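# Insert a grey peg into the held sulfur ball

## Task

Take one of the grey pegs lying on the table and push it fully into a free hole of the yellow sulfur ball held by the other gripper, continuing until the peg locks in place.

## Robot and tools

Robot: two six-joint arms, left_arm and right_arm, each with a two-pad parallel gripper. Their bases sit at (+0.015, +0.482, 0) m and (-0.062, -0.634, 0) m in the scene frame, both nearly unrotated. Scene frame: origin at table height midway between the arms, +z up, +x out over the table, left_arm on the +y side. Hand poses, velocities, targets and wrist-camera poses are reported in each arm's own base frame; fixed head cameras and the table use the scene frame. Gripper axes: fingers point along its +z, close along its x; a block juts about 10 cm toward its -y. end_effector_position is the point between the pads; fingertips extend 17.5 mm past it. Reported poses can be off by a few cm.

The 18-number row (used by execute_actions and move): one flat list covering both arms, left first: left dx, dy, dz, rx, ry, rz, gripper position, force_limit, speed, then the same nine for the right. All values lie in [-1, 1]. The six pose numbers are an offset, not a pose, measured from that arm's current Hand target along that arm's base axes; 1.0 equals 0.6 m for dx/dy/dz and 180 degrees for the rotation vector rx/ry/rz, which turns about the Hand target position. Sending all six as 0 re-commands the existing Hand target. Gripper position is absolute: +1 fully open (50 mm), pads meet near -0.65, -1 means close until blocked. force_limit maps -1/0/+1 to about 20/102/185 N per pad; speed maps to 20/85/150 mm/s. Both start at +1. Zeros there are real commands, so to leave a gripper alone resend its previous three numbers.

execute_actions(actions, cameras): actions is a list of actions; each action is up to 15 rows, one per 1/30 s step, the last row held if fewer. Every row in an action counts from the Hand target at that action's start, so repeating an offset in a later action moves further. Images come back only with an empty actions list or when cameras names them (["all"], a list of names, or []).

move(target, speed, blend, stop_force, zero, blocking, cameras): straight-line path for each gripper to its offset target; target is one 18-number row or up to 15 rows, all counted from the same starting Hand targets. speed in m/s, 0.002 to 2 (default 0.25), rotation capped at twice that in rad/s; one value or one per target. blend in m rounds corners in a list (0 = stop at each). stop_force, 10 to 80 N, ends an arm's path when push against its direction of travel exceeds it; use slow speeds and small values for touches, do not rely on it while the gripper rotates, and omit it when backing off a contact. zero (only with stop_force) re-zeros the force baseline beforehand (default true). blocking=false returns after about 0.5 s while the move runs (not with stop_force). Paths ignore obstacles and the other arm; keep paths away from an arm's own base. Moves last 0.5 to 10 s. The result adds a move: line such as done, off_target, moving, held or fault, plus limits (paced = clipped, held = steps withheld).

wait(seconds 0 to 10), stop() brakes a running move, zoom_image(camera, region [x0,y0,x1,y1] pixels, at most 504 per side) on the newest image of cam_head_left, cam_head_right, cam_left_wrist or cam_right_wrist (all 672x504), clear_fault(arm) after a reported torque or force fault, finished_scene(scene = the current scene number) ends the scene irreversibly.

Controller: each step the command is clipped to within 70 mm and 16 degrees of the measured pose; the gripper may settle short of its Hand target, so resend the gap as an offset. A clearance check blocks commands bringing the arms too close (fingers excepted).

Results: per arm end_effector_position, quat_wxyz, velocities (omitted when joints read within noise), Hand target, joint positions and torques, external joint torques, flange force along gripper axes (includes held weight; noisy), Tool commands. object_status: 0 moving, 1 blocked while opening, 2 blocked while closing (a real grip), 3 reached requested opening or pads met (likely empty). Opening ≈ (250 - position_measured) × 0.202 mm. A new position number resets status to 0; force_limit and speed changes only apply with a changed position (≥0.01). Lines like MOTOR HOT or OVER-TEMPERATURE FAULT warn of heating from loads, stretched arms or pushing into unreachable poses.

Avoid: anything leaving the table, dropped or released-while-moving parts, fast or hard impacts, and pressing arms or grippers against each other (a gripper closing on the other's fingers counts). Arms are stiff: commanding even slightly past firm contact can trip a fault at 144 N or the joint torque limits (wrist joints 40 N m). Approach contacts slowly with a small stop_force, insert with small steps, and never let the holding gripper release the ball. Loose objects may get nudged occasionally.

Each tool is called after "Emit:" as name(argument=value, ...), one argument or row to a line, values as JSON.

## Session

Scene 1 done. Next scene.

Emit:
execute_actions(
  actions=[],
)

Emit:
zoom_image(
  camera="cam_left_wrist",
  region=[300, 230, 430, 330],
)

Emit:
zoom_image(
  camera="cam_right_wrist",
  region=[300, 230, 430, 330],
)

Scene clock: 0.00 s.
left_arm: end_effector_position=(+0.3002, -0.5232, +0.1285) position_measured=153 object_status=3 end_effector_quat_wxyz=(+0.017, -0.021, +0.786, -0.618) | right_arm: end_effector_position=(+0.6500, +0.0000, +0.3532) position_measured=3 object_status=3 end_effector_quat_wxyz=(+0.000, +0.707, +0.707, +0.000)
Joint positions: left_arm=[-0.795 0.356 2.503 -2.35 1.127 -0.206] | right_arm=[-0.053 0.167 1.62 0 1.354 -0.053]
Joint velocities: within noise
Joint torques (N m): no reading
External joint torques (N m): no reading
Flange force (N): no reading
Hand target: left_arm +0.3002, -0.5232, +0.1285; +0.017, -0.021, +0.786, -0.618 | right_arm +0.6500, +0.0000, +0.3532; +0.000, +0.707, +0.707, +0.000
Tool commands: left_gripper/position=-0.192157 left_gripper/force_limit=+1.0 left_gripper/speed=+1.0 right_gripper/position=+1.0 right_gripper/force_limit=+1.0 right_gripper/speed=+1.0
camera_calibration:
cam_left_wrist: T_world_to_cam=[[-0.99838, -0.0556318, 0.0119587, 0.279193], [-0.0403806, 0.544602, -0.837722, 0.422576], [0.0400912, -0.836847, -0.545966, -0.247824], [0, 0, 0, 1]] pos_world=[0.30574, -0.421995, 0.215359]

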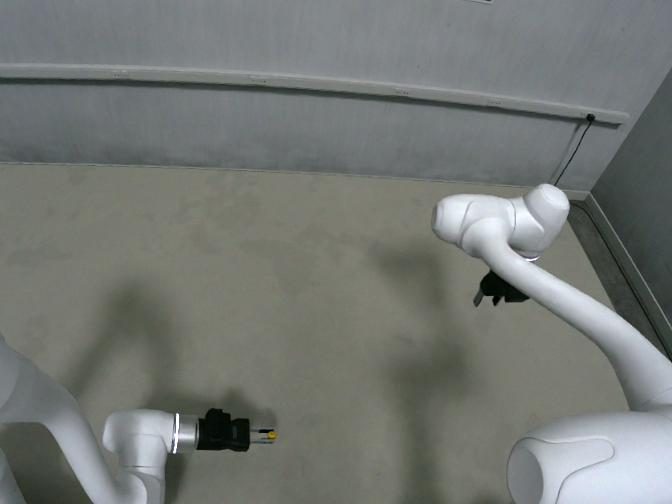

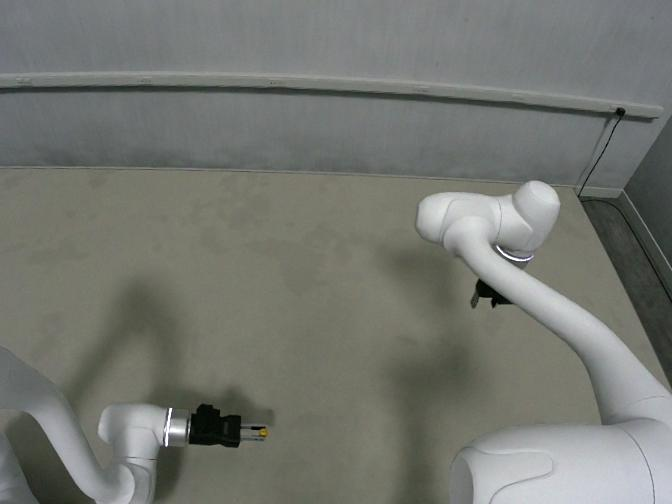

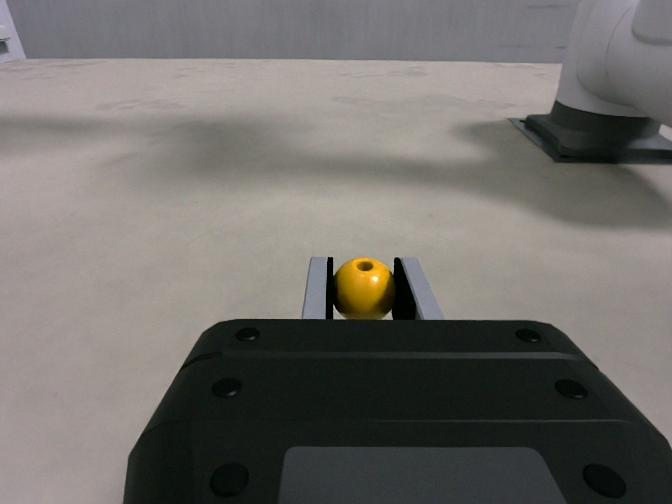

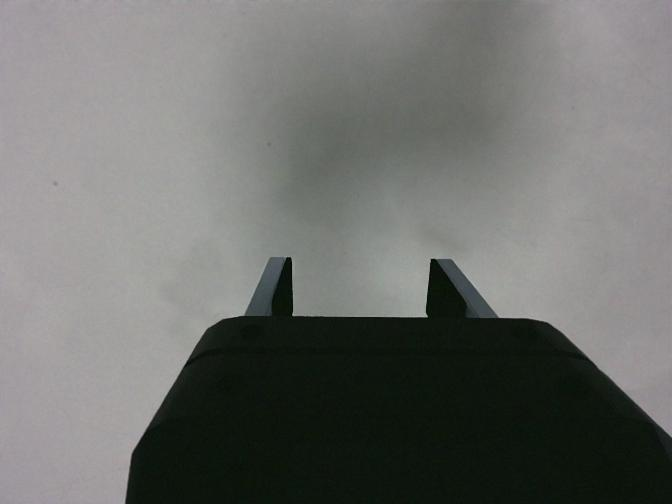

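Scaled by 3.877 from the camera's 672x504 image, which has a finer 960x720 frame.

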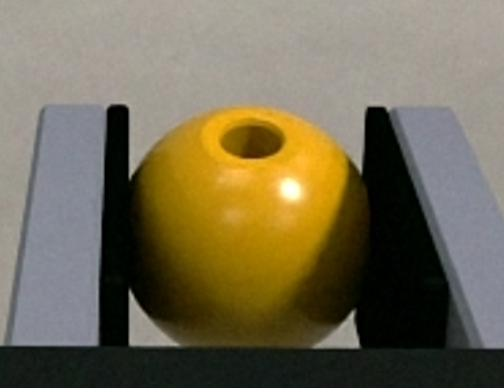

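Scaled by 3.877 from the camera's 672x504 image, which has a finer 960x720 frame.

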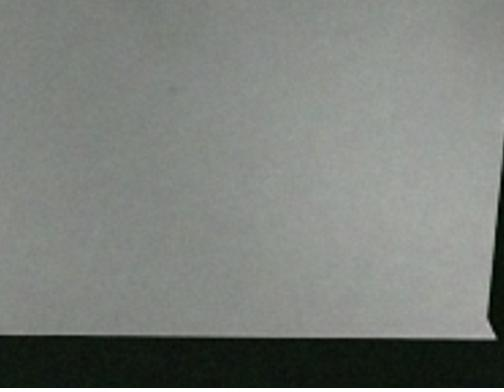

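Emit:
execute_actions(
  actions=[
    [[0,0,0,0,0,0,-1,0.5,-1,0,0,0,0,0,0,1,1,1]],
  ],
)

Emit:
move(
  target=[
    [0,0,0,0,0,0,-1,0.5,-1,-0.5167,0,0.01,0,0,0,1,1,1],
    [0,0,0,0,0,0,-1,0.5,-1,-0.8,0.49,0.01,0,0,0.333,1,1,1],
  ],
  blend=[0.05,0],
  speed=0.4,
  cameras=["cam_right_wrist"],
)

Emit:
move(
  target=[0,0,0,0,0,0,-1,0.5,-1,-0.407,-0.058,-0.07,0,0,0.256,-0.12,0,1],
  speed=0.3,
  cameras=["cam_right_wrist"],
)

Scene clock: 1.57 s.
left_arm: end_effector_position=(+0.3002, -0.5232, +0.1285) position_measured=153 object_status=2 end_effector_quat_wxyz=(+0.017, -0.021, +0.786, -0.618) | right_arm: end_effector_position=(+0.6500, +0.0000, +0.3532) position_measured=3 object_status=3 end_effector_quat_wxyz=(+0.000, +0.707, +0.707, +0.000)
Joint positions: left_arm=[-0.795 0.356 2.503 -2.35 1.127 -0.206] | right_arm=[-0.053 0.167 1.62 0 1.354 -0.053]
Joint torques (N m): left_arm=[-1.46 -45.28 -9.79 -1.7 3.06 0.13] | right_arm=[0.61 -55.19 -42.6 4.46 0.32 -0.17]
External joint torques (N m): left_arm=[1.42 -2.81 -1.65 0.3 -0.15 -0.13] | right_arm=[-0.77 -4.19 0.48 -0.27 -0.25 0.17]
Flange force (N): left_arm=[-4.4 -7.8 -4.2] | right_arm=[-0.9 -7.6 -0.3]
Hand target: left_arm +0.3002, -0.5232, +0.1285; +0.017, -0.021, +0.786, -0.618 | right_arm +0.6500, +0.0000, +0.3532; +0.000, +0.707, +0.707, +0.000
Off the commanded pose: left_arm 0.000 m, 0 deg | right_arm 0.000 m, 0 deg.

Scene clock: 4.27 s.
left_arm: end_effector_position=(+0.3002, -0.5232, +0.1285) position_measured=153 object_status=2 end_effector_quat_wxyz=(+0.017, -0.021, +0.786, -0.618) | right_arm: end_effector_position=(+0.1700, +0.2939, +0.3592) position_measured=3 object_status=3 end_effector_quat_wxyz=(+0.000, +0.259, +0.966, +0.000)
Joint positions: left_arm=[-0.795 0.356 2.503 -2.35 1.127 -0.206] | right_arm=[0.945 -0.354 2.076 0 1.419 -0.101]
Joint torques (N m): left_arm=[-1.65 -45.05 -9.75 -1.71 3.04 0.07] | right_arm=[-1.14 0.65 -43.54 4.41 0.44 -0.3]
External joint torques (N m): left_arm=[1.73 -3.26 -1.6 0.32 -0.13 -0.07] | right_arm=[0.95 -6.69 0.77 -0.16 -0.38 0.31]
Flange force (N): left_arm=[-4.7 -8.5 -5.3] | right_arm=[3.7 -12.5 0.1]
Hand target: left_arm +0.3002, -0.5232, +0.1285; +0.017, -0.021, +0.786, -0.618 | right_arm +0.1700, +0.2940, +0.3592; +0.000, +0.259, +0.966, +0.000
Off the commanded pose: left_arm 0.000 m, 0 deg | right_arm 0.000 m, 0 deg.
move: done; limits=paced
camera_calibration:
cam_right_wrist: T_world_to_cam=[[-0.874047, 0.48579, 0.00711204, 0.0138782], [0.461118, 0.824867, 0.327055, -0.415796], [0.153014, 0.289141, -0.944979, 0.356239], [0, 0, 0, 1]] pos_world=[0.149352, 0.233231, 0.472527]
Images, in order (width x height): cam_right_wrist 672x504.

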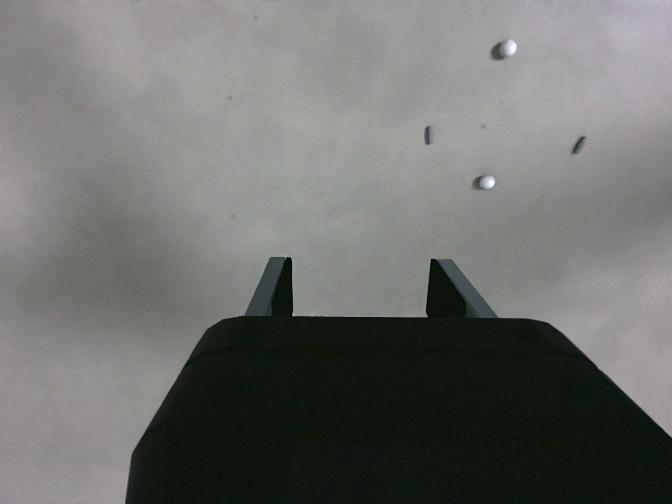

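Scene clock: 6.20 s.
left_arm: end_effector_position=(+0.3002, -0.5232, +0.1285) position_measured=153 object_status=2 end_effector_quat_wxyz=(+0.017, -0.021, +0.786, -0.618) | right_arm: end_effector_position=(-0.0741, +0.2592, +0.3172) position_measured=171 object_status=3 end_effector_quat_wxyz=(+0.000, -0.139, +0.990, +0.000)
Joint positions: left_arm=[-0.795 0.356 2.503 -2.35 1.127 -0.206] | right_arm=[1.721 -0.474 2.219 0 1.398 -0.129]
Joint torques (N m): left_arm=[-1.47 -45.48 -9.81 -1.75 3.03 0.08] | right_arm=[3.27 11.41 -43.18 4.44 0.42 -0.41]
External joint torques (N m): left_arm=[1.54 -2.69 -1.62 0.35 -0.12 -0.08] | right_arm=[-3.16 -6.21 0.53 -0.19 -0.34 0.41]
Flange force (N): left_arm=[-4.7 -7.3 -4.4] | right_arm=[-10.2 -14.0 -0.6]
Hand target: left_arm +0.3002, -0.5232, +0.1285; +0.017, -0.021, +0.786, -0.618 | right_arm -0.0742, +0.2592, +0.3172; +0.000, -0.139, +0.990, +0.000
Off the commanded pose: left_arm 0.000 m, 0 deg | right_arm 0.000 m, 0 deg.
move: done
camera_calibration:
cam_right_wrist: T_world_to_cam=[[-0.956187, -0.29267, 0.00715228, 0.0132996], [-0.274348, 0.904318, 0.32702, -0.335864], [-0.102177, 0.31073, -0.94499, 0.339462], [0, 0, 0, 1]] pos_world=[-0.0447414, 0.202139, 0.430527]
Images, in order (width x height): cam_right_wrist 672x504.

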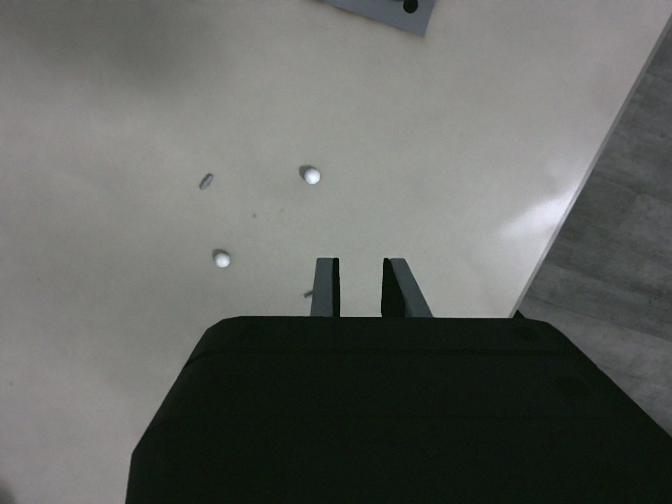

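Emit:
zoom_image(
  camera="cam_right_wrist",
  region=[180, 160, 240, 205],
)

Scaled by 8.400 from the camera's 672x504 image, which has a finer 960x720 frame.

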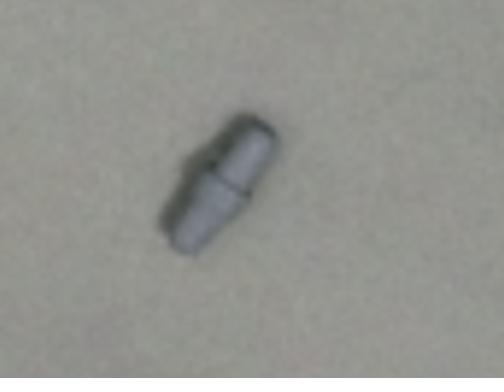

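Emit:
move(
  target=[0,0,0,0,0,0,-1,0.5,-1,0.2445,0.1042,-0.3787,0,0,-0.2,-0.12,0,1],
  speed=0.25,
  cameras=["cam_right_wrist"],
)

Emit:
zoom_image(
  camera="cam_right_wrist",
  region=[290, 170, 430, 290],
)

Scene clock: 10.60 s.
left_arm: end_effector_position=(+0.3002, -0.5232, +0.1285) position_measured=153 object_status=2 end_effector_quat_wxyz=(+0.017, -0.021, +0.786, -0.618) | right_arm: end_effector_position=(+0.0725, +0.3217, +0.0900) position_measured=171 object_status=3 end_effector_quat_wxyz=(+0.000, +0.173, +0.985, +0.000)
Joint positions: left_arm=[-0.795 0.356 2.503 -2.35 1.127 -0.206] | right_arm=[1.244 -0.121 2.458 0 0.805 0.022]
Joint torques (N m): left_arm=[-1.91 -45.06 -9.74 -1.72 3.07 0.11] | right_arm=[0.74 -12.9 -31.83 3.35 0.4 -0.15]
External joint torques (N m): left_arm=[1.9 -3.01 -1.84 0.3 -0.16 -0.11] | right_arm=[-0.81 -5.49 0.69 -0.24 -0.32 0.15]
Flange force (N): left_arm=[-5.5 -8.1 -5.0] | right_arm=[-3.4 -11.0 -8.1]
Hand target: left_arm +0.3002, -0.5232, +0.1285; +0.017, -0.021, +0.786, -0.618 | right_arm +0.0725, +0.3217, +0.0899; +0.000, +0.173, +0.985, +0.000
Off the commanded pose: left_arm 0.000 m, 0 deg | right_arm 0.000 m, 0 deg.
move: done
camera_calibration:
cam_right_wrist: T_world_to_cam=[[-0.945649, 0.325113, 0.00711044, -0.0261081], [0.309444, 0.892922, 0.327008, -0.316492], [0.0999653, 0.311435, -0.944995, 0.105446], [0, 0, 0, 1]] pos_world=[0.0627065, 0.258251, 0.203327]
Images, in order (width x height): cam_right_wrist 672x504.

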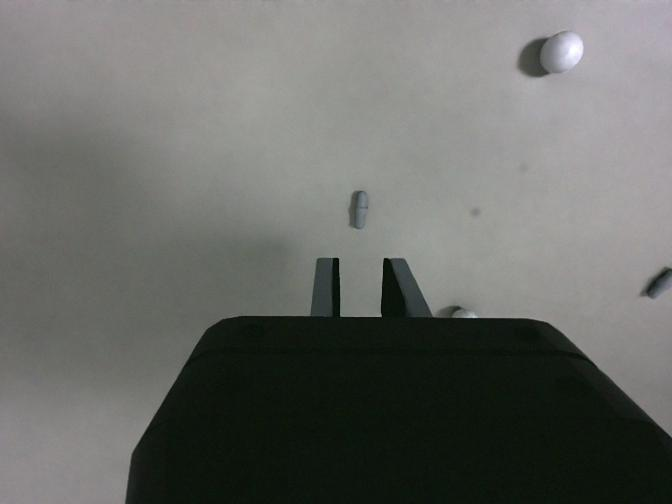

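Scaled by 3.600 from the camera's 672x504 image, which has a finer 960x720 frame.

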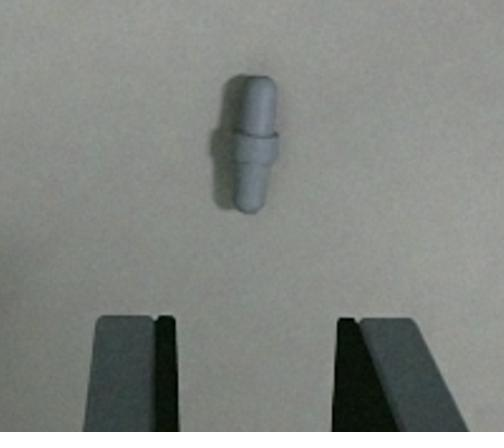

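Emit:
move(
  target=[0,0,0,0,0,0,-1,0.5,-1,-0.0047,0.0034,-0.075,0,0,-0.0128,-0.12,0,1],
  speed=0.15,
  cameras=["cam_right_wrist"],
)

Emit:
zoom_image(
  camera="cam_right_wrist",
  region=[290, 200, 430, 320],
)

Scene clock: 13.73 s.
left_arm: end_effector_position=(+0.3002, -0.5232, +0.1285) position_measured=153 object_status=2 end_effector_quat_wxyz=(+0.017, -0.021, +0.786, -0.618) | right_arm: end_effector_position=(+0.0697, +0.3238, +0.0450) position_measured=171 object_status=3 end_effector_quat_wxyz=(+0.000, +0.193, +0.981, +0.000)
Joint positions: left_arm=[-0.795 0.356 2.503 -2.35 1.127 -0.206] | right_arm=[1.254 -0.032 2.499 0 0.674 0.072]
Joint torques (N m): left_arm=[-1.92 -45.42 -9.87 -1.72 3.08 0.06] | right_arm=[0.3 -19.06 -27.83 2.93 0.38 -0.18]
External joint torques (N m): left_arm=[1.88 -2.62 -1.53 0.32 -0.17 -0.06] | right_arm=[-0.3 -4.84 0.79 -0.23 -0.32 0.18]
Flange force (N): left_arm=[-5.2 -6.9 -5.0] | right_arm=[-2.0 -9.2 -8.5]
Hand target: left_arm +0.3002, -0.5232, +0.1285; +0.017, -0.021, +0.786, -0.618 | right_arm +0.0697, +0.3238, +0.0449; +0.000, +0.193, +0.981, +0.000
Off the commanded pose: left_arm 0.000 m, 0 deg | right_arm 0.000 m, 0 deg.
move: done
camera_calibration:
cam_right_wrist: T_world_to_cam=[[-0.931801, 0.3629, 0.00716198, -0.0423363], [0.345132, 0.879723, 0.327066, -0.301023], [0.112392, 0.307232, -0.944974, 0.0630379], [0, 0, 0, 1]] pos_world=[0.0573588, 0.260814, 0.158327]
Images, in order (width x height): cam_right_wrist 672x504.

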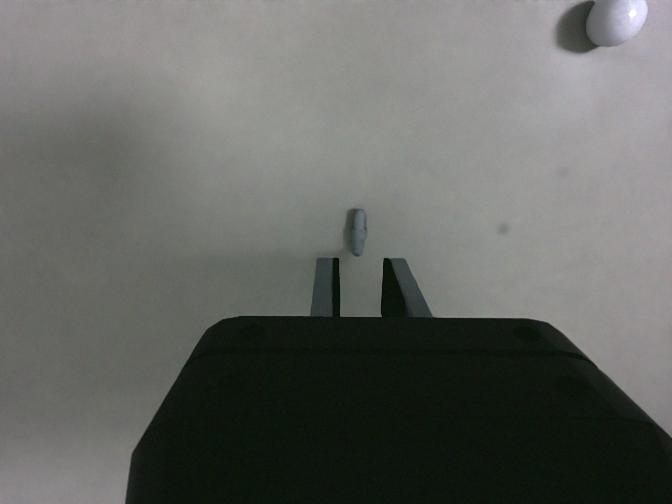

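Scaled by 3.600 from the camera's 672x504 image, which has a finer 960x720 frame.

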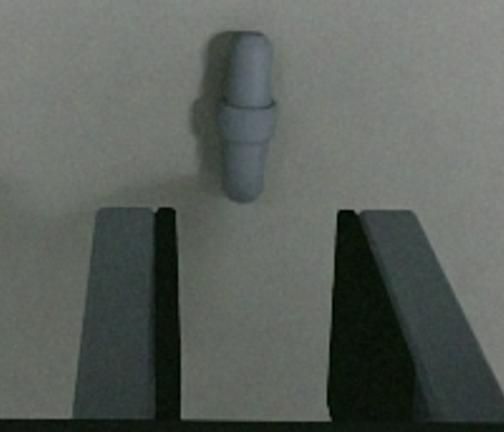

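Emit:
move(
  target=[
    [0,0,0,0,0,0,-1,0.5,-1,-0.0005,-0.0005,-0.0433,0,0,-0.003,-0.12,0,1],
  ],
  speed=0.05,
  cameras=["cam_right_wrist"],
)

Emit:
zoom_image(
  camera="cam_right_wrist",
  region=[290, 200, 430, 320],
)

Scene clock: 15.00 s.
left_arm: end_effector_position=(+0.3002, -0.5232, +0.1285) position_measured=153 object_status=2 end_effector_quat_wxyz=(+0.017, -0.021, +0.786, -0.618) | right_arm: end_effector_position=(+0.0694, +0.3235, +0.0190) position_measured=171 object_status=3 end_effector_quat_wxyz=(+0.000, +0.198, +0.980, +0.000)
Joint positions: left_arm=[-0.795 0.356 2.503 -2.35 1.127 -0.206] | right_arm=[1.255 0.025 2.521 0 0.595 0.083]
Joint torques (N m): left_arm=[-1.88 -45.1 -9.72 -1.68 3.05 0.09] | right_arm=[0.89 -20.79 -25.3 2.68 0.41 -0.12]
External joint torques (N m): left_arm=[1.99 -3.03 -1.45 0.31 -0.16 -0.09] | right_arm=[-0.93 -5.93 1.11 -0.25 -0.33 0.12]
Flange force (N): left_arm=[-5.1 -7.9 -5.7] | right_arm=[-4.5 -10.7 -11.7]
Hand target: left_arm +0.3002, -0.5232, +0.1285; +0.017, -0.021, +0.786, -0.618 | right_arm +0.0694, +0.3235, +0.0190; +0.000, +0.198, +0.980, +0.000
Off the commanded pose: left_arm 0.000 m, 0 deg | right_arm 0.000 m, 0 deg.
move: done
camera_calibration:
cam_right_wrist: T_world_to_cam=[[-0.928356, 0.371624, 0.00712095, -0.045315], [0.353364, 0.876474, 0.326999, -0.291658], [0.115279, 0.306088, -0.944998, 0.0387648], [0, 0, 0, 1]] pos_world=[0.0565242, 0.260605, 0.132327]
Images, in order (width x height): cam_right_wrist 672x504.

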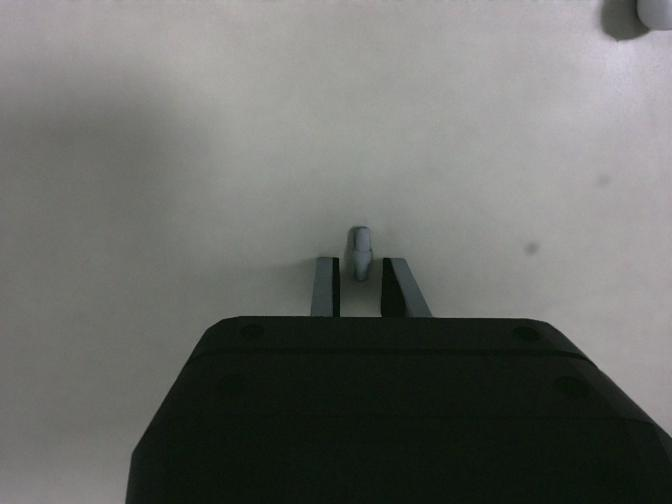

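Scaled by 3.600 from the camera's 672x504 image, which has a finer 960x720 frame.

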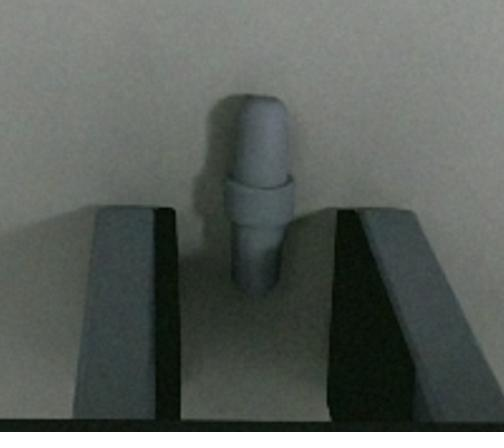

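Emit:
move(
  target=[
    [0,0,0,0,0,0,-1,0.5,-1,0.0005,0.0013,-0.0006,0,0,0,-0.12,0,1],
  ],
  speed=0.02,
)

Emit:
execute_actions(
  actions=[
    [[0,0,0,0,0,0,-1,0.5,-1,0,0,0,0,0,0,-1,0.5,-1]],
    [[0,0,0,0,0,0,-1,0.5,-1,0,0,0,0,0,0,-1,0.5,-1]],
  ],
  cameras=["cam_right_wrist"],
)

Emit:
zoom_image(
  camera="cam_right_wrist",
  region=[290, 200, 430, 320],
)

Scene clock: 16.20 s.
left_arm: end_effector_position=(+0.3002, -0.5232, +0.1285) position_measured=153 object_status=2 end_effector_quat_wxyz=(+0.017, -0.021, +0.786, -0.618) | right_arm: end_effector_position=(+0.0697, +0.3242, +0.0186) position_measured=171 object_status=3 end_effector_quat_wxyz=(+0.000, +0.198, +0.980, +0.000)
Joint positions: left_arm=[-0.795 0.356 2.503 -2.35 1.127 -0.206] | right_arm=[1.255 0.027 2.52 0 0.594 0.083]
Joint torques (N m): left_arm=[-1.54 -45.21 -9.75 -1.71 3.11 0.08] | right_arm=[0.52 -22.05 -24.93 2.66 0.44 -0.08]
External joint torques (N m): left_arm=[1.48 -2.75 -1.79 0.3 -0.2 -0.07] | right_arm=[-0.6 -4.84 0.77 -0.25 -0.36 0.08]
Flange force (N): left_arm=[-4.6 -7.6 -4.0] | right_arm=[-3.2 -8.6 -9.4]
Hand target: left_arm +0.3002, -0.5232, +0.1285; +0.017, -0.021, +0.786, -0.618 | right_arm +0.0697, +0.3242, +0.0186; +0.000, +0.198, +0.980, +0.000
Off the commanded pose: left_arm 0.000 m, 0 deg | right_arm 0.000 m, 0 deg.
move: done

Scene clock: 17.40 s.
left_arm: end_effector_position=(+0.3002, -0.5232, +0.1285) position_measured=153 object_status=2 end_effector_quat_wxyz=(+0.017, -0.021, +0.786, -0.618) | right_arm: end_effector_position=(+0.0697, +0.3242, +0.0186) position_measured=240 object_status=2 end_effector_quat_wxyz=(+0.000, +0.198, +0.980, +0.000)
Joint positions: left_arm=[-0.795 0.356 2.503 -2.35 1.127 -0.206] | right_arm=[1.255 0.027 2.52 0 0.594 0.082]
Joint torques (N m): left_arm=[-2.21 -44.87 -9.77 -1.7 3.08 0.11] | right_arm=[0.1 -21.87 -24.87 2.68 0.33 -0.12]
External joint torques (N m): left_arm=[2.2 -3.17 -1.56 0.31 -0.18 -0.11] | right_arm=[-0.17 -5.03 0.59 -0.25 -0.27 0.12]
External joint torques at the end of the 1st action: left_arm=[1.62 -2.91 -1.71 0.28 -0.14 -0.11] | right_arm=[-0.51 -5.2 0.72 -0.26 -0.33 0.15]
Flange force (N): left_arm=[-5.6 -8.3 -6.1] | right_arm=[-1.8 -8.7 -10.3]
Flange force at the end of the 1st action (N): left_arm=[-4.7 -7.9 -4.6] | right_arm=[-2.8 -9.1 -10.4]
Hand target: left_arm +0.3002, -0.5232, +0.1285; +0.017, -0.021, +0.786, -0.618 | right_arm +0.0697, +0.3242, +0.0186; +0.000, +0.198, +0.980, +0.000
Off the commanded pose: left_arm 0.000 m, 0 deg | right_arm 0.000 m, 0 deg.
camera_calibration:
cam_right_wrist: T_world_to_cam=[[-0.928356, 0.371624, 0.00712095, -0.0453309], [0.353364, 0.876474, 0.326999, -0.292335], [0.115279, 0.306088, -0.944998, 0.0381073], [0, 0, 0, 1]] pos_world=[0.0568242, 0.261405, 0.131927]
Images, in order (width x height): cam_right_wrist 672x504.

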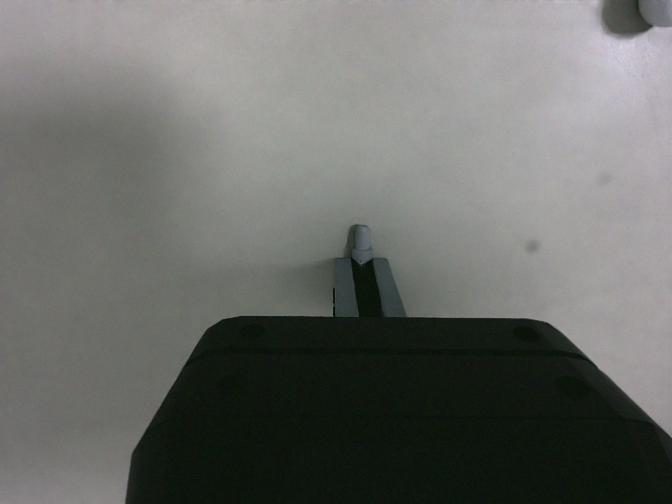

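Scaled by 3.600 from the camera's 672x504 image, which has a finer 960x720 frame.

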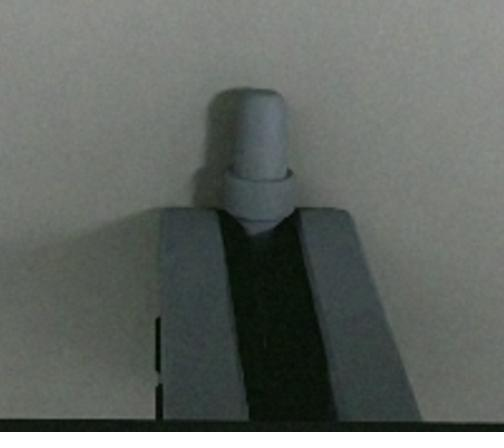

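Emit:
move(
  target=[-0.2082,-0.0538,0.0903,-0.0003,0.5004,-0.0271,-1,0.5,-1,0,0,0.6023,0,0,0,-1,0.5,-1],
  speed=0.35,
)

Emit:
move(
  target=[
    [0,0,0,0,0,0,-1,0.5,-1,0.5672,0.3447,0,0.2174,0.1003,-0.3764,-1,0.5,-1],
    [0,0,0,0,0,0,-1,0.5,-1,0.5505,0.3442,-0.3033,0.2174,0.1003,-0.3764,-1,0.5,-1],
  ],
  speed=0.3,
  blend=[0.05,0],
  cameras=["cam_left_wrist","cam_right_wrist"],
)

Scene clock: 22.37 s.
left_arm: end_effector_position=(+0.1753, -0.5555, +0.1827) position_measured=153 object_status=2 end_effector_quat_wxyz=(+0.568, +0.422, -0.567, +0.422) | right_arm: end_effector_position=(+0.0697, +0.3242, +0.3799) position_measured=240 object_status=2 end_effector_quat_wxyz=(+0.000, +0.198, +0.980, +0.000)
Joint positions: left_arm=[-0.911 0.397 2.496 -2.177 1.428 -1.775] | right_arm=[1.255 -0.373 2.05 0 1.464 0.082]
Joint torques (N m): left_arm=[-2.07 -46.72 -7.55 -1.47 3.08 0.38] | right_arm=[0.36 1.16 -43.14 4.55 0.19 -0.14]
External joint torques (N m): left_arm=[2.18 -3.34 -1.59 0.25 -0.11 -0.31] | right_arm=[-0.18 -6.41 0.03 -0.24 -0.12 0.14]
Flange force (N): left_arm=[9.8 -4.7 -4.7] | right_arm=[-2.3 -11.4 -1.0]
Hand target: left_arm +0.1753, -0.5555, +0.1827; +0.568, +0.422, -0.567, +0.422 | right_arm +0.0697, +0.3242, +0.3800; +0.000, +0.198, +0.980, +0.000
Off the commanded pose: left_arm 0.000 m, 0 deg | right_arm 0.000 m, 0 deg.
move: done

Scene clock: 26.03 s.
left_arm: end_effector_position=(+0.1753, -0.5555, +0.1827) position_measured=153 object_status=2 end_effector_quat_wxyz=(+0.568, +0.422, -0.567, +0.422) | right_arm: end_effector_position=(+0.4000, +0.5308, +0.1980) position_measured=240 object_status=2 end_effector_quat_wxyz=(-0.204, +0.685, +0.642, +0.279)
Joint positions: left_arm=[-0.911 0.397 2.496 -2.177 1.428 -1.775] | right_arm=[0.689 0.106 2.142 0.977 0.526 -0.025]
Joint torques (N m): left_arm=[-1.45 -46.98 -7.52 -1.5 3.12 0.15] | right_arm=[0.73 -43.67 -37.85 3.13 0.04 -0.33]
External joint torques (N m): left_arm=[1.48 -3.01 -1.55 0.29 -0.15 -0.08] | right_arm=[-0.68 -5.03 0.27 -0.22 -0.18 0.38]
Flange force (N): left_arm=[8.5 -3.6 -3.2] | right_arm=[0.4 -4.2 -10.0]
Hand target: left_arm +0.1753, -0.5555, +0.1827; +0.568, +0.422, -0.567, +0.422 | right_arm +0.4000, +0.5308, +0.1980; -0.204, +0.685, +0.642, +0.279
Off the commanded pose: left_arm 0.000 m, 0 deg | right_arm 0.000 m, 0 deg.
move: done
camera_calibration:
cam_left_wrist: T_world_to_cam=[[0.0124763, -0.0015125, 0.999921, -0.175653], [-0.80725, 0.590107, 0.0109649, 0.485167], [-0.590077, -0.807323, 0.00614137, -0.214318], [0, 0, 0, 1]] pos_world=[0.267379, -0.45959, 0.171636]
cam_right_wrist: T_world_to_cam=[[0.00230777, 0.76131, 0.648384, -0.522804], [0.898794, -0.28581, 0.332389, -0.251102], [0.438366, 0.581996, -0.684921, -0.220771], [0, 0, 0, 1]] pos_world=[0.323674, 0.454736, 0.271231]
Images, in order (width x height): cam_left_wrist 672x504, cam_right_wrist 672x504.

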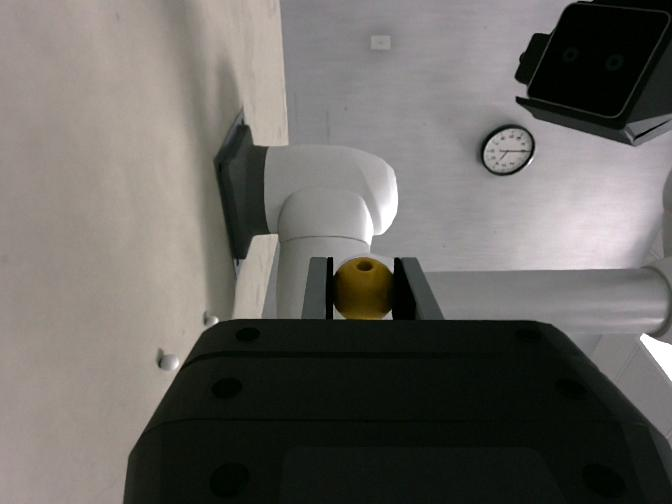

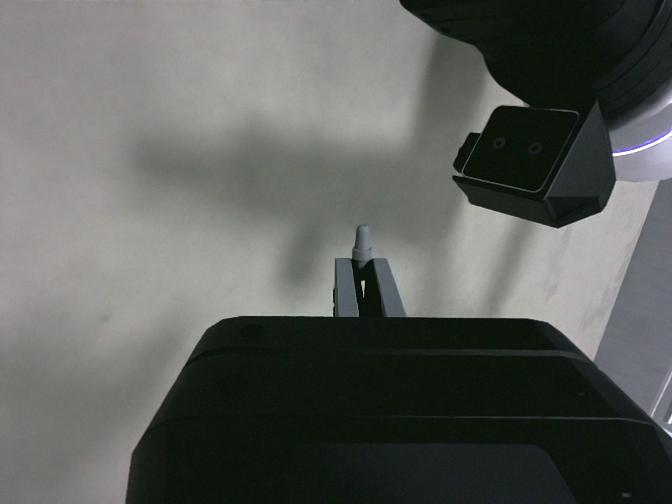

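Emit:
move(
  target=[0,0,0,0,0,0,-1,0.5,-1,-0.1217,0,0,0,0,0,-1,0.5,-1],
  speed=0.12,
  cameras=["cam_left_wrist","cam_right_wrist"],
)

Emit:
zoom_image(
  camera="cam_left_wrist",
  region=[310, 130, 430, 290],
)

Emit:
zoom_image(
  camera="cam_right_wrist",
  region=[310, 80, 440, 280],
)

Scene clock: 27.53 s.
left_arm: end_effector_position=(+0.1753, -0.5555, +0.1827) position_measured=153 object_status=2 end_effector_quat_wxyz=(+0.568, +0.422, -0.567, +0.422) | right_arm: end_effector_position=(+0.3270, +0.5308, +0.1980) position_measured=240 object_status=2 end_effector_quat_wxyz=(-0.204, +0.685, +0.642, +0.279)
Joint positions: left_arm=[-0.911 0.397 2.496 -2.177 1.428 -1.775] | right_arm=[0.792 0.029 2.226 0.969 0.455 0.058]
Joint torques (N m): left_arm=[-1.81 -46.86 -7.6 -1.55 3.16 0.19] | right_arm=[-0.53 -34.71 -37.54 3.1 -0.05 -0.01]
External joint torques (N m): left_arm=[1.8 -2.89 -1.52 0.34 -0.19 -0.11] | right_arm=[0.48 -5.49 0.17 -0.32 -0.25 0.06]
Flange force (N): left_arm=[8.4 -4.2 -4.0] | right_arm=[0.8 -5.8 -10.5]
Hand target: left_arm +0.1753, -0.5555, +0.1827; +0.568, +0.422, -0.567, +0.422 | right_arm +0.3270, +0.5308, +0.1980; -0.204, +0.685, +0.642, +0.279
Off the commanded pose: left_arm 0.000 m, 0 deg | right_arm 0.000 m, 0 deg.
move: done
camera_calibration:
cam_left_wrist: T_world_to_cam=[[0.0124763, -0.0015125, 0.999921, -0.175653], [-0.80725, 0.590107, 0.0109649, 0.485167], [-0.590077, -0.807323, 0.00614137, -0.214318], [0, 0, 0, 1]] pos_world=[0.267379, -0.45959, 0.171636]
cam_right_wrist: T_world_to_cam=[[0.00233272, 0.761247, 0.648457, -0.522568], [0.898845, -0.28579, 0.332266, -0.185445], [0.43826, 0.582088, -0.68491, -0.188856], [0, 0, 0, 1]] pos_world=[0.250674, 0.454736, 0.271131]
Images, in order (width x height): cam_left_wrist 672x504, cam_right_wrist 672x504.

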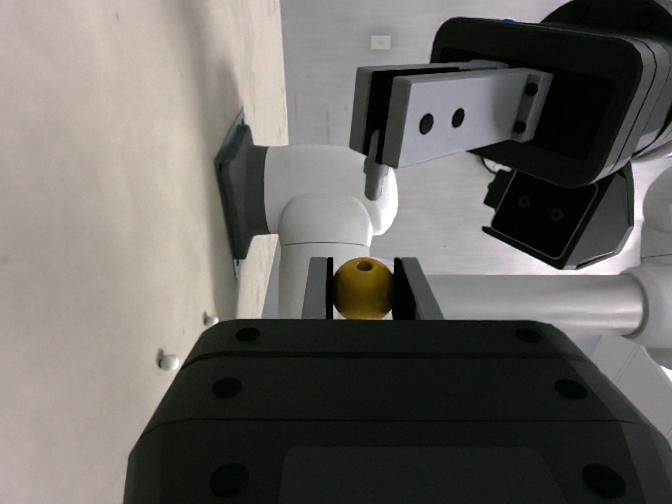

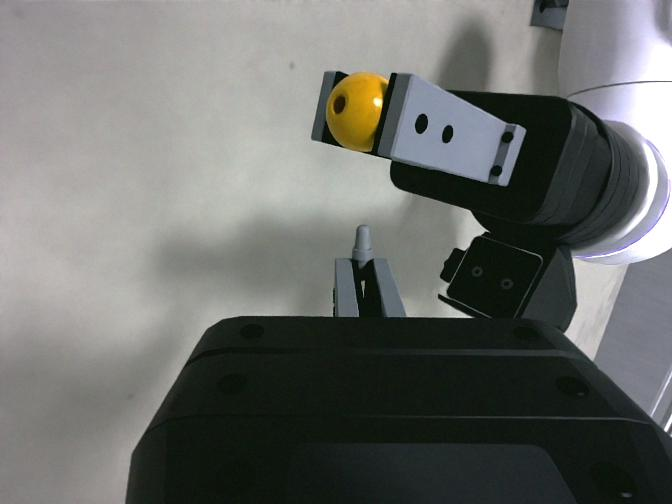

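Scaled by 3.150 from the camera's 672x504 image, which has a finer 960x720 frame.

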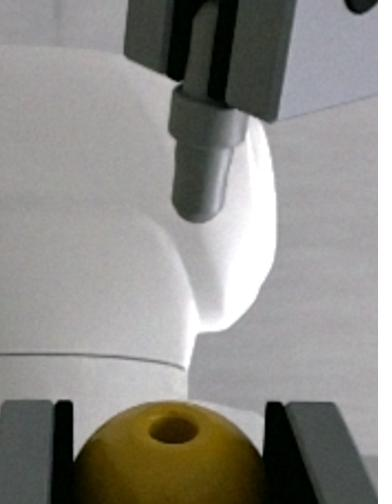

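Scaled by 2.520 from the camera's 672x504 image, which has a finer 960x720 frame.

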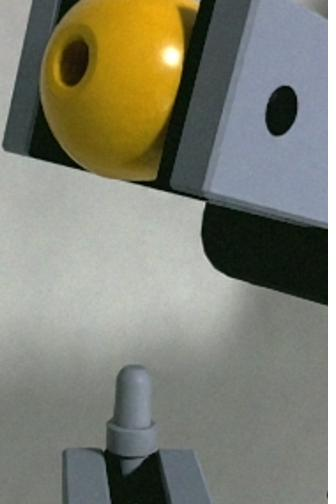

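Emit:
zoom_image(
  camera="cam_left_wrist",
  region=[345, 115, 405, 205],
)

Scaled by 5.600 from the camera's 672x504 image, which has a finer 960x720 frame.

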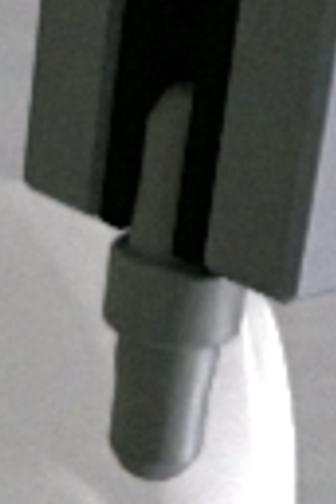

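Emit:
move(
  target=[0,0,0,0,0,0,-1,0.5,-1,-0.03,0.0004,-0.0014,0,0,0,-1,0.5,-1],
  speed=0.1,
  cameras=["cam_left_wrist","cam_right_wrist"],
)

Emit:
zoom_image(
  camera="cam_left_wrist",
  region=[310, 170, 430, 320],
)

Emit:
zoom_image(
  camera="cam_right_wrist",
  region=[310, 130, 430, 280],
)

Scene clock: 30.17 s.
left_arm: end_effector_position=(+0.1753, -0.5555, +0.1827) position_measured=153 object_status=2 end_effector_quat_wxyz=(+0.568, +0.422, -0.567, +0.422) | right_arm: end_effector_position=(+0.3090, +0.5310, +0.1972) position_measured=240 object_status=2 end_effector_quat_wxyz=(-0.204, +0.685, +0.642, +0.279)
Joint positions: left_arm=[-0.911 0.397 2.496 -2.177 1.428 -1.775] | right_arm=[0.822 0.012 2.245 0.965 0.435 0.084]
Joint torques (N m): left_arm=[-1.85 -47.14 -7.54 -1.56 3.16 0.16] | right_arm=[0.73 -34.07 -37.83 3.01 0.01 -0.19]
External joint torques (N m): left_arm=[1.84 -2.58 -1.48 0.36 -0.19 -0.08] | right_arm=[-0.91 -4.63 0.41 -0.24 -0.37 0.23]
Flange force (N): left_arm=[7.5 -4.4 -4.0] | right_arm=[-0.7 -3.2 -10.4]
Hand target: left_arm +0.1753, -0.5555, +0.1827; +0.568, +0.422, -0.567, +0.422 | right_arm +0.3090, +0.5310, +0.1972; -0.204, +0.685, +0.642, +0.279
Off the commanded pose: left_arm 0.000 m, 0 deg | right_arm 0.000 m, 0 deg.
move: done
camera_calibration:
cam_left_wrist: T_world_to_cam=[[0.0124763, -0.0015125, 0.999921, -0.175653], [-0.80725, 0.590107, 0.0109649, 0.485167], [-0.590077, -0.807323, 0.00614137, -0.214318], [0, 0, 0, 1]] pos_world=[0.267379, -0.45959, 0.171636]
cam_right_wrist: T_world_to_cam=[[0.00233272, 0.761247, 0.648457, -0.522236], [0.898845, -0.28579, 0.332266, -0.168915], [0.43826, 0.582088, -0.68491, -0.18169], [0, 0, 0, 1]] pos_world=[0.232674, 0.455036, 0.270331]
Images, in order (width x height): cam_left_wrist 672x504, cam_right_wrist 672x504.

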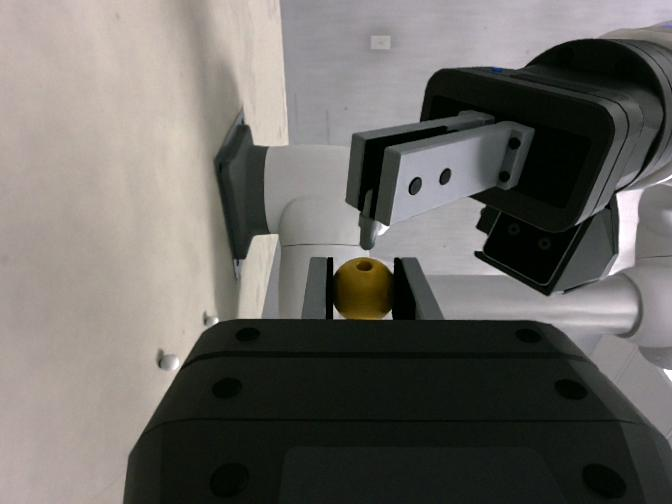

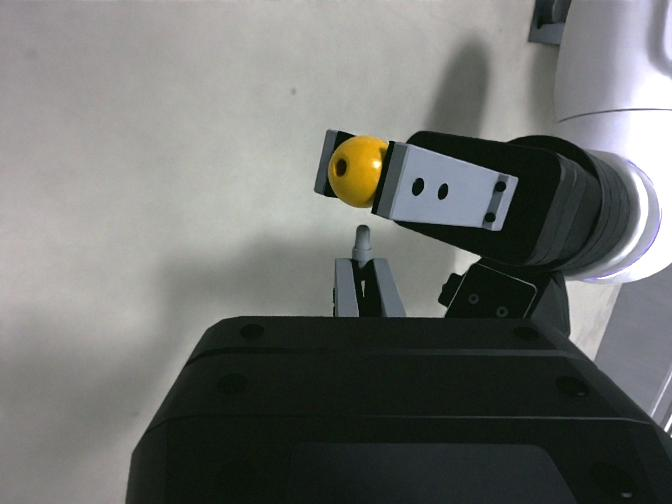

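Scaled by 3.360 from the camera's 672x504 image, which has a finer 960x720 frame.

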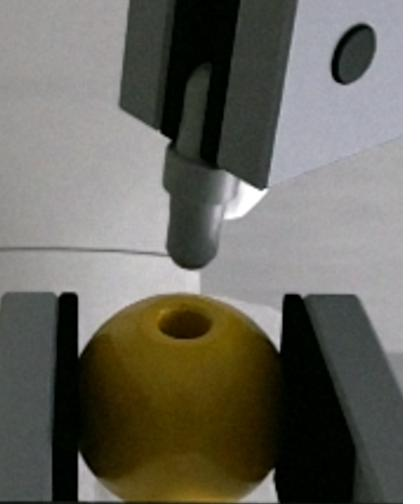

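Scaled by 3.360 from the camera's 672x504 image, which has a finer 960x720 frame.

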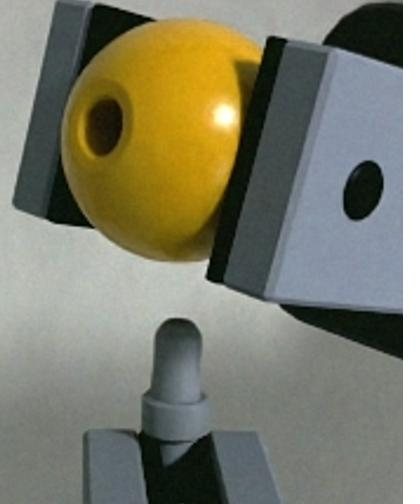

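Emit:
move(
  target=[0,0,0,0,0,0,-1,0.5,-1,-0.0092,0,-0.0003,0,0,0,-1,0.5,-1],
  speed=0.03,
)

Emit:
move(
  target=[0,0,0,0,0,0,-1,0.5,-1,-0.0083,0,0,0,0,0,-1,0.5,-1],
  speed=0.01,
  stop_force=12,
  cameras=["cam_left_wrist","cam_right_wrist"],
)

Emit:
zoom_image(
  camera="cam_left_wrist",
  region=[310, 170, 430, 320],
)

Emit:
zoom_image(
  camera="cam_right_wrist",
  region=[310, 130, 430, 280],
)

Scene clock: 31.57 s.
left_arm: end_effector_position=(+0.1753, -0.5555, +0.1827) position_measured=153 object_status=2 end_effector_quat_wxyz=(+0.568, +0.422, -0.567, +0.422) | right_arm: end_effector_position=(+0.3035, +0.5310, +0.1970) position_measured=240 object_status=2 end_effector_quat_wxyz=(-0.204, +0.685, +0.642, +0.279)
Joint positions: left_arm=[-0.911 0.397 2.496 -2.177 1.428 -1.775] | right_arm=[0.831 0.007 2.251 0.963 0.429 0.092]
Joint torques (N m): left_arm=[-1.56 -47.02 -7.56 -1.58 3.13 0.17] | right_arm=[1.23 -34.03 -37.99 2.87 -0.14 -0.03]
External joint torques (N m): left_arm=[1.43 -2.79 -1.41 0.39 -0.16 -0.1] | right_arm=[-1.47 -3.96 0.5 -0.11 -0.24 0.08]
Flange force (N): left_arm=[8.0 -3.6 -3.4] | right_arm=[-2.4 -1.3 -9.0]
Hand target: left_arm +0.1753, -0.5555, +0.1827; +0.568, +0.422, -0.567, +0.422 | right_arm +0.3035, +0.5310, +0.1970; -0.204, +0.685, +0.642, +0.279
Off the commanded pose: left_arm 0.000 m, 0 deg | right_arm 0.000 m, 0 deg.
move: done

Scene clock: 32.83 s.
left_arm: end_effector_position=(+0.1753, -0.5555, +0.1827) position_measured=153 object_status=2 end_effector_quat_wxyz=(+0.568, +0.422, -0.567, +0.422) | right_arm: end_effector_position=(+0.2985, +0.5310, +0.1970) position_measured=240 object_status=2 end_effector_quat_wxyz=(-0.204, +0.685, +0.642, +0.279)
Joint positions: left_arm=[-0.911 0.397 2.496 -2.177 1.428 -1.775] | right_arm=[0.84 0.002 2.256 0.96 0.423 0.102]
Joint torques (N m): left_arm=[-2.07 -46.84 -9.07 -2.01 2.74 0.14] | right_arm=[2.25 -33.02 -39.96 3.48 0.08 -0.04]
External joint torques (N m): left_arm=[2.07 -3.03 -0.04 0.81 0.23 -0.07] | right_arm=[-2.32 -4.56 2.47 -0.73 -0.47 0.08]
Flange force (N): left_arm=[7.9 -2.8 -7.3] | right_arm=[-4.8 -2.4 -12.8]
Hand target: left_arm +0.1753, -0.5555, +0.1827; +0.568, +0.422, -0.567, +0.422 | right_arm +0.2985, +0.5310, +0.1970; -0.204, +0.685, +0.642, +0.279
Off the commanded pose: left_arm 0.000 m, 0 deg | right_arm 0.000 m, 0 deg.
move: done
camera_calibration:
cam_left_wrist: T_world_to_cam=[[0.0125356, -0.001432, 0.99992, -0.175632], [-0.80725, 0.590108, 0.0109653, 0.485167], [-0.590077, -0.807323, 0.00624137, -0.214335], [0, 0, 0, 1]] pos_world=[0.267379, -0.45959, 0.171636]
cam_right_wrist: T_world_to_cam=[[0.00233272, 0.761247, 0.648457, -0.522082], [0.898845, -0.28579, 0.332266, -0.15932], [0.43826, 0.582088, -0.68491, -0.177181], [0, 0, 0, 1]] pos_world=[0.222074, 0.455036, 0.270131]
Images, in order (width x height): cam_left_wrist 672x504, cam_right_wrist 672x504.

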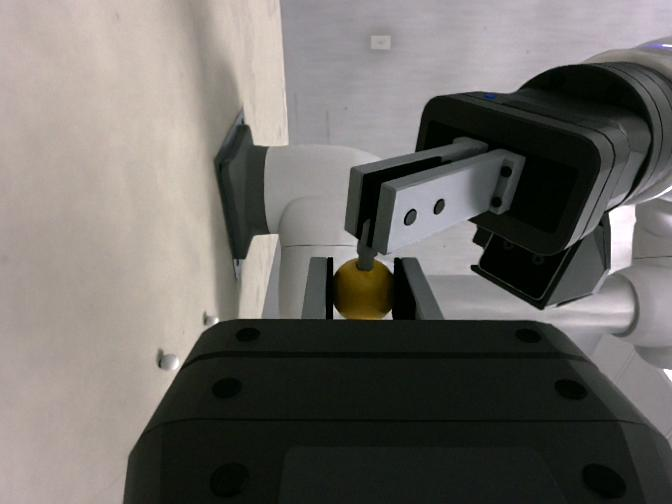

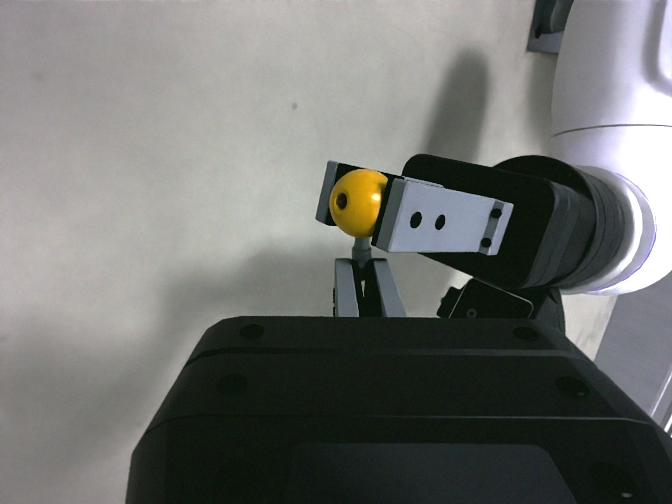

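Scaled by 3.360 from the camera's 672x504 image, which has a finer 960x720 frame.

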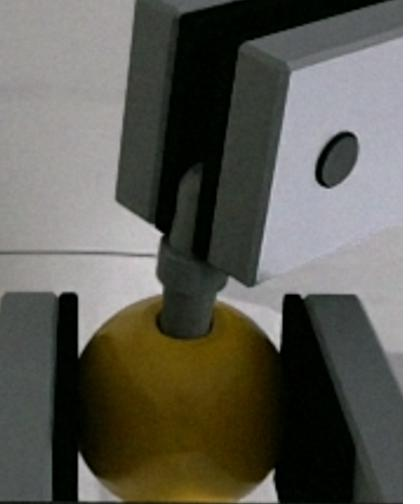

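Scaled by 3.360 from the camera's 672x504 image, which has a finer 960x720 frame.

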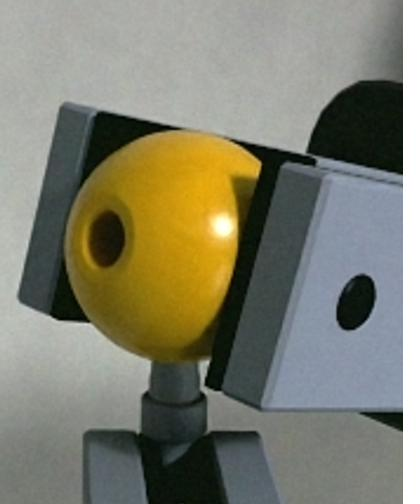

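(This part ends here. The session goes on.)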